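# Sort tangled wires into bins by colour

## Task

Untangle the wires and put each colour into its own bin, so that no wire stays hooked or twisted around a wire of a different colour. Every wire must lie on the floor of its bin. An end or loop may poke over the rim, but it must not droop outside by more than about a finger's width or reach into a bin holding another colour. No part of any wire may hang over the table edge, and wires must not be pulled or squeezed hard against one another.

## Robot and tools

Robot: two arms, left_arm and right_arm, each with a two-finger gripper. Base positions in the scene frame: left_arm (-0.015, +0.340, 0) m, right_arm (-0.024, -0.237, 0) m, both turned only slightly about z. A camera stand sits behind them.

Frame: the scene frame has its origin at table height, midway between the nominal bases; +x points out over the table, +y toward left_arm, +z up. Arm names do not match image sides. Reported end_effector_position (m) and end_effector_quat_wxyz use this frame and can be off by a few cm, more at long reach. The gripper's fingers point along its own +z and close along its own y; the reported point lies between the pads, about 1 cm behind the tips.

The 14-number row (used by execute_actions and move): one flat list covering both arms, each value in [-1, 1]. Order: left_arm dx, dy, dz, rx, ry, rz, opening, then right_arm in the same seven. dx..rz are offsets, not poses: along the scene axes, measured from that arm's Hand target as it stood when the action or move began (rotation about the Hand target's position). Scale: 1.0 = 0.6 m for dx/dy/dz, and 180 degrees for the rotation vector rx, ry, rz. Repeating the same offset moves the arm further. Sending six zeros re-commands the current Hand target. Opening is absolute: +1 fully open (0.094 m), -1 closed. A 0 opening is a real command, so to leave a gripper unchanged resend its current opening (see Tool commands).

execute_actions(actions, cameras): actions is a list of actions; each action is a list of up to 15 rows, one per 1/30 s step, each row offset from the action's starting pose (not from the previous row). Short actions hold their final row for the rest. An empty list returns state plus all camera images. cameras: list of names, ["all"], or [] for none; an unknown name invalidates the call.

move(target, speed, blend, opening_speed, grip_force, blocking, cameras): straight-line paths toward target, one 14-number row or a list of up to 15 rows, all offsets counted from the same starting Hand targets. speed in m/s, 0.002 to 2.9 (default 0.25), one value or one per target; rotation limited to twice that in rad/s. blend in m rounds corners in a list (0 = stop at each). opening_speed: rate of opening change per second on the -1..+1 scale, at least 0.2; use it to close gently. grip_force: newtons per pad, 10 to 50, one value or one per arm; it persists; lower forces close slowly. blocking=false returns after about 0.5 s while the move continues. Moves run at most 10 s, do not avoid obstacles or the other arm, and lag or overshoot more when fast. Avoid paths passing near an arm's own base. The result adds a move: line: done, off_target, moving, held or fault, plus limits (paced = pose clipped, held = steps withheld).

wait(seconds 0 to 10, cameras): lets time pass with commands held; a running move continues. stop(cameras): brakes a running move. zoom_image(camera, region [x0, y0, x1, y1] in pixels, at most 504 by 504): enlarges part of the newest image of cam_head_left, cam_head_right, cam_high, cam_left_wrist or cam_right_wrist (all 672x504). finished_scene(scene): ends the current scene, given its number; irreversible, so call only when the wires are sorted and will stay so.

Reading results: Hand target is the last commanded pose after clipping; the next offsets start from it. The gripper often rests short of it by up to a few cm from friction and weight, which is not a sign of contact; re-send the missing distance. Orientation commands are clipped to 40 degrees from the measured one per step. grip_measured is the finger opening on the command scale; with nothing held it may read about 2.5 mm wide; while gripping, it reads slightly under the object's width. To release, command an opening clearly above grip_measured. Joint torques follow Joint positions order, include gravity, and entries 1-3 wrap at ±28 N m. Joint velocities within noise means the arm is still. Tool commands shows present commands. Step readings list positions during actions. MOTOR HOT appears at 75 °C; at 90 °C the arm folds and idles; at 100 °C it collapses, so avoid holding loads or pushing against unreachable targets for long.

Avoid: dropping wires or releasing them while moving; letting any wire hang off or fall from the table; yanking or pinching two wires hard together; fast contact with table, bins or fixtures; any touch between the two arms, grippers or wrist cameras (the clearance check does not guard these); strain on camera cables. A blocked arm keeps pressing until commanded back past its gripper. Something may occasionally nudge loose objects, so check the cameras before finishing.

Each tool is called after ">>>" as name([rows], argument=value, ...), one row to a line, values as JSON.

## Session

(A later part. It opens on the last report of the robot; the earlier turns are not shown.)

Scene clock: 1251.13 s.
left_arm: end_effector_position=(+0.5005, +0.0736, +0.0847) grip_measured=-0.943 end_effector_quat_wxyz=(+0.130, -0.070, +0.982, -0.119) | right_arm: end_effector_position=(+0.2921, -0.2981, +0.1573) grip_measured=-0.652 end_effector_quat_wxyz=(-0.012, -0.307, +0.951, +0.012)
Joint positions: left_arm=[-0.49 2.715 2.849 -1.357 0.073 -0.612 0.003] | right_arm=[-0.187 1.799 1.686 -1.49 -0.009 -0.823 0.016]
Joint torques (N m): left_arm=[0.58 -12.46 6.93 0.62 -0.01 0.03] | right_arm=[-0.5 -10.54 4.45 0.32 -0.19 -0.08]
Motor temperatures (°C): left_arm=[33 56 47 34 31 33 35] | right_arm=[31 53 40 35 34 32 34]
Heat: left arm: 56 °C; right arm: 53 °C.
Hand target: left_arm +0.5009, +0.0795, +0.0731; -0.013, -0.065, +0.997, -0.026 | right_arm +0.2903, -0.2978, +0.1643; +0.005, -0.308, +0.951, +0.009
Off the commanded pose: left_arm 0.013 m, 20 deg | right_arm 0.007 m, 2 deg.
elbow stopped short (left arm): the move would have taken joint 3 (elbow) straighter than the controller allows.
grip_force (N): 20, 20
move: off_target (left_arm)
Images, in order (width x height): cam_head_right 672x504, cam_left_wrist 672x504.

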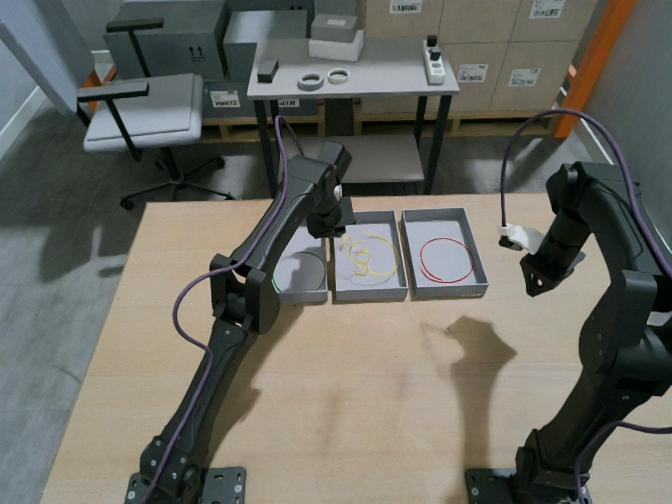

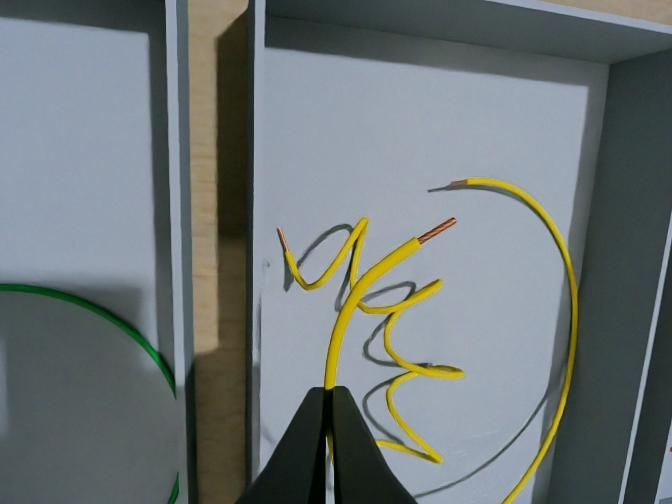

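>>> move([
  [0,-0.01,-0.065,0,0,0.0,-1,0,0,0,0,0,0,-0.65],
  [0,-0.01,-0.065,0,0,0.0,-0.7,0,0,0,0,0,0,-0.65],
  [0,-0.01,0.13,0,0,0.0,-0.7,0,0,0,0,0,0,-0.65],
  [-0.35,0.4,0.15,0,0,0.0,-0.7,0,0,0,0,0,0,-0.65],
], speed=[0.07,0.07,0.1,0.2], opening_speed=0.6, cameras=["cam_head_left","cam_head_right","cam_high"])

>>> zoom_image(camera="cam_head_right", region=[250, 190, 500, 320])

>>> zoom_image(camera="cam_high", region=[220, 120, 490, 350])

Scene clock: 1267.43 s.
left_arm: end_effector_position=(+0.2987, +0.3176, +0.1603) grip_measured=-0.703 end_effector_quat_wxyz=(-0.009, -0.069, +0.997, -0.030) | right_arm: end_effector_position=(+0.2921, -0.2981, +0.1573) grip_measured=-0.652 end_effector_quat_wxyz=(-0.012, -0.307, +0.951, +0.012)
Joint positions: left_arm=[-0.074 1.751 1.639 -1.469 0.061 -0.178 0.014] | right_arm=[-0.187 1.799 1.686 -1.49 -0.009 -0.823 0.016]
Joint torques (N m): left_arm=[-0.12 -9.69 4.59 0.01 0 0.09] | right_arm=[-0.5 -10.54 4.45 0.31 -0.18 -0.08]
Motor temperatures (°C): left_arm=[33 57 47 34 31 33 35] | right_arm=[31 52 39 35 34 32 34]
Heat: left arm: 57 °C; right arm: 52 °C.
Hand target: left_arm +0.2909, +0.3194, +0.1630; -0.013, -0.065, +0.997, -0.026 | right_arm +0.2903, -0.2978, +0.1643; +0.005, -0.308, +0.951, +0.009
Off the commanded pose: left_arm 0.009 m, 1 deg | right_arm 0.007 m, 2 deg.
elbow stopped short (left arm): the move would have taken joint 3 (elbow) straighter than the controller allows.
grip_force (N): 20, 20
move: done; target 2's new opening was sent with left_arm's hand 0.011 m and 16 deg from that target
Images, in order (width x height): cam_head_left 672x504, cam_head_right 672x504, cam_high 672x504.

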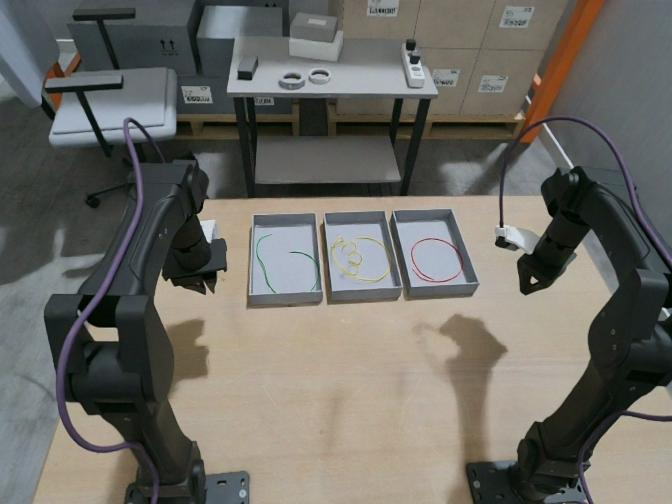

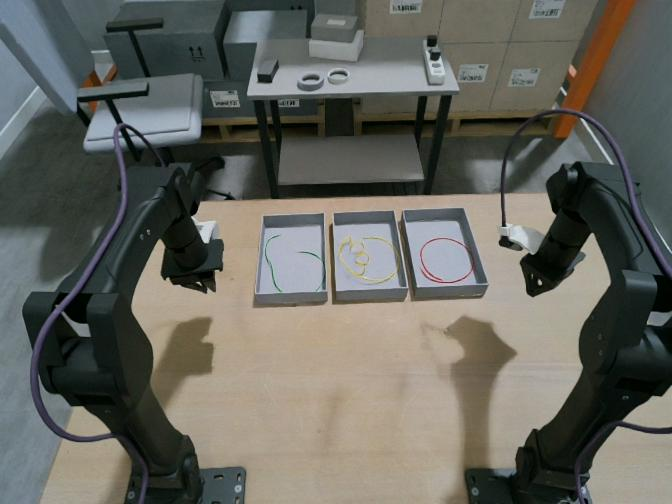

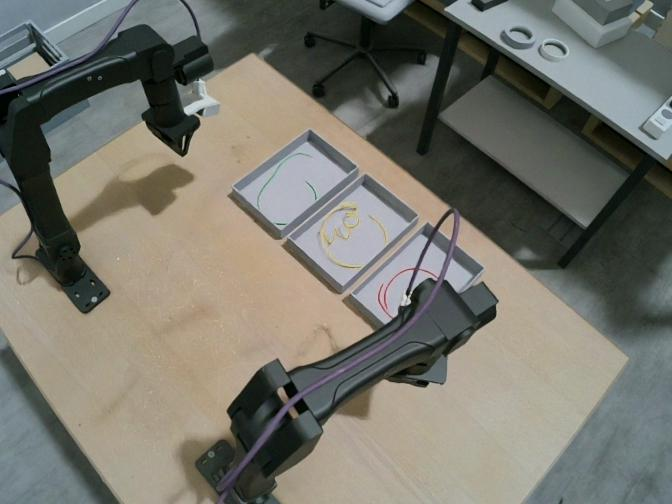

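Scaled by 2.016 from the camera's 672x504 image, which has a finer 960x720 frame.

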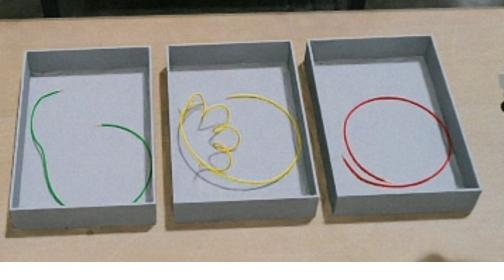

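Scaled by 1.867 from the camera's 672x504 image, which has a finer 960x720 frame.

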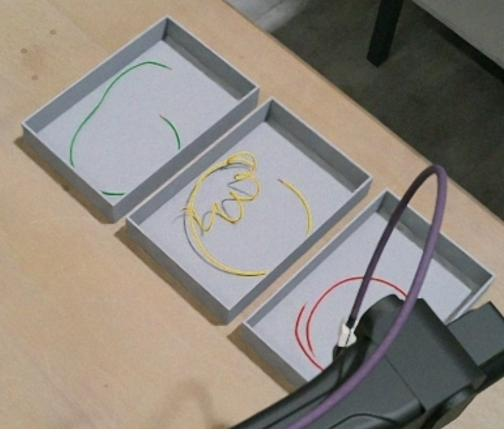

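>>> finished_scene(scene=2)

The scene is finished: the task was done.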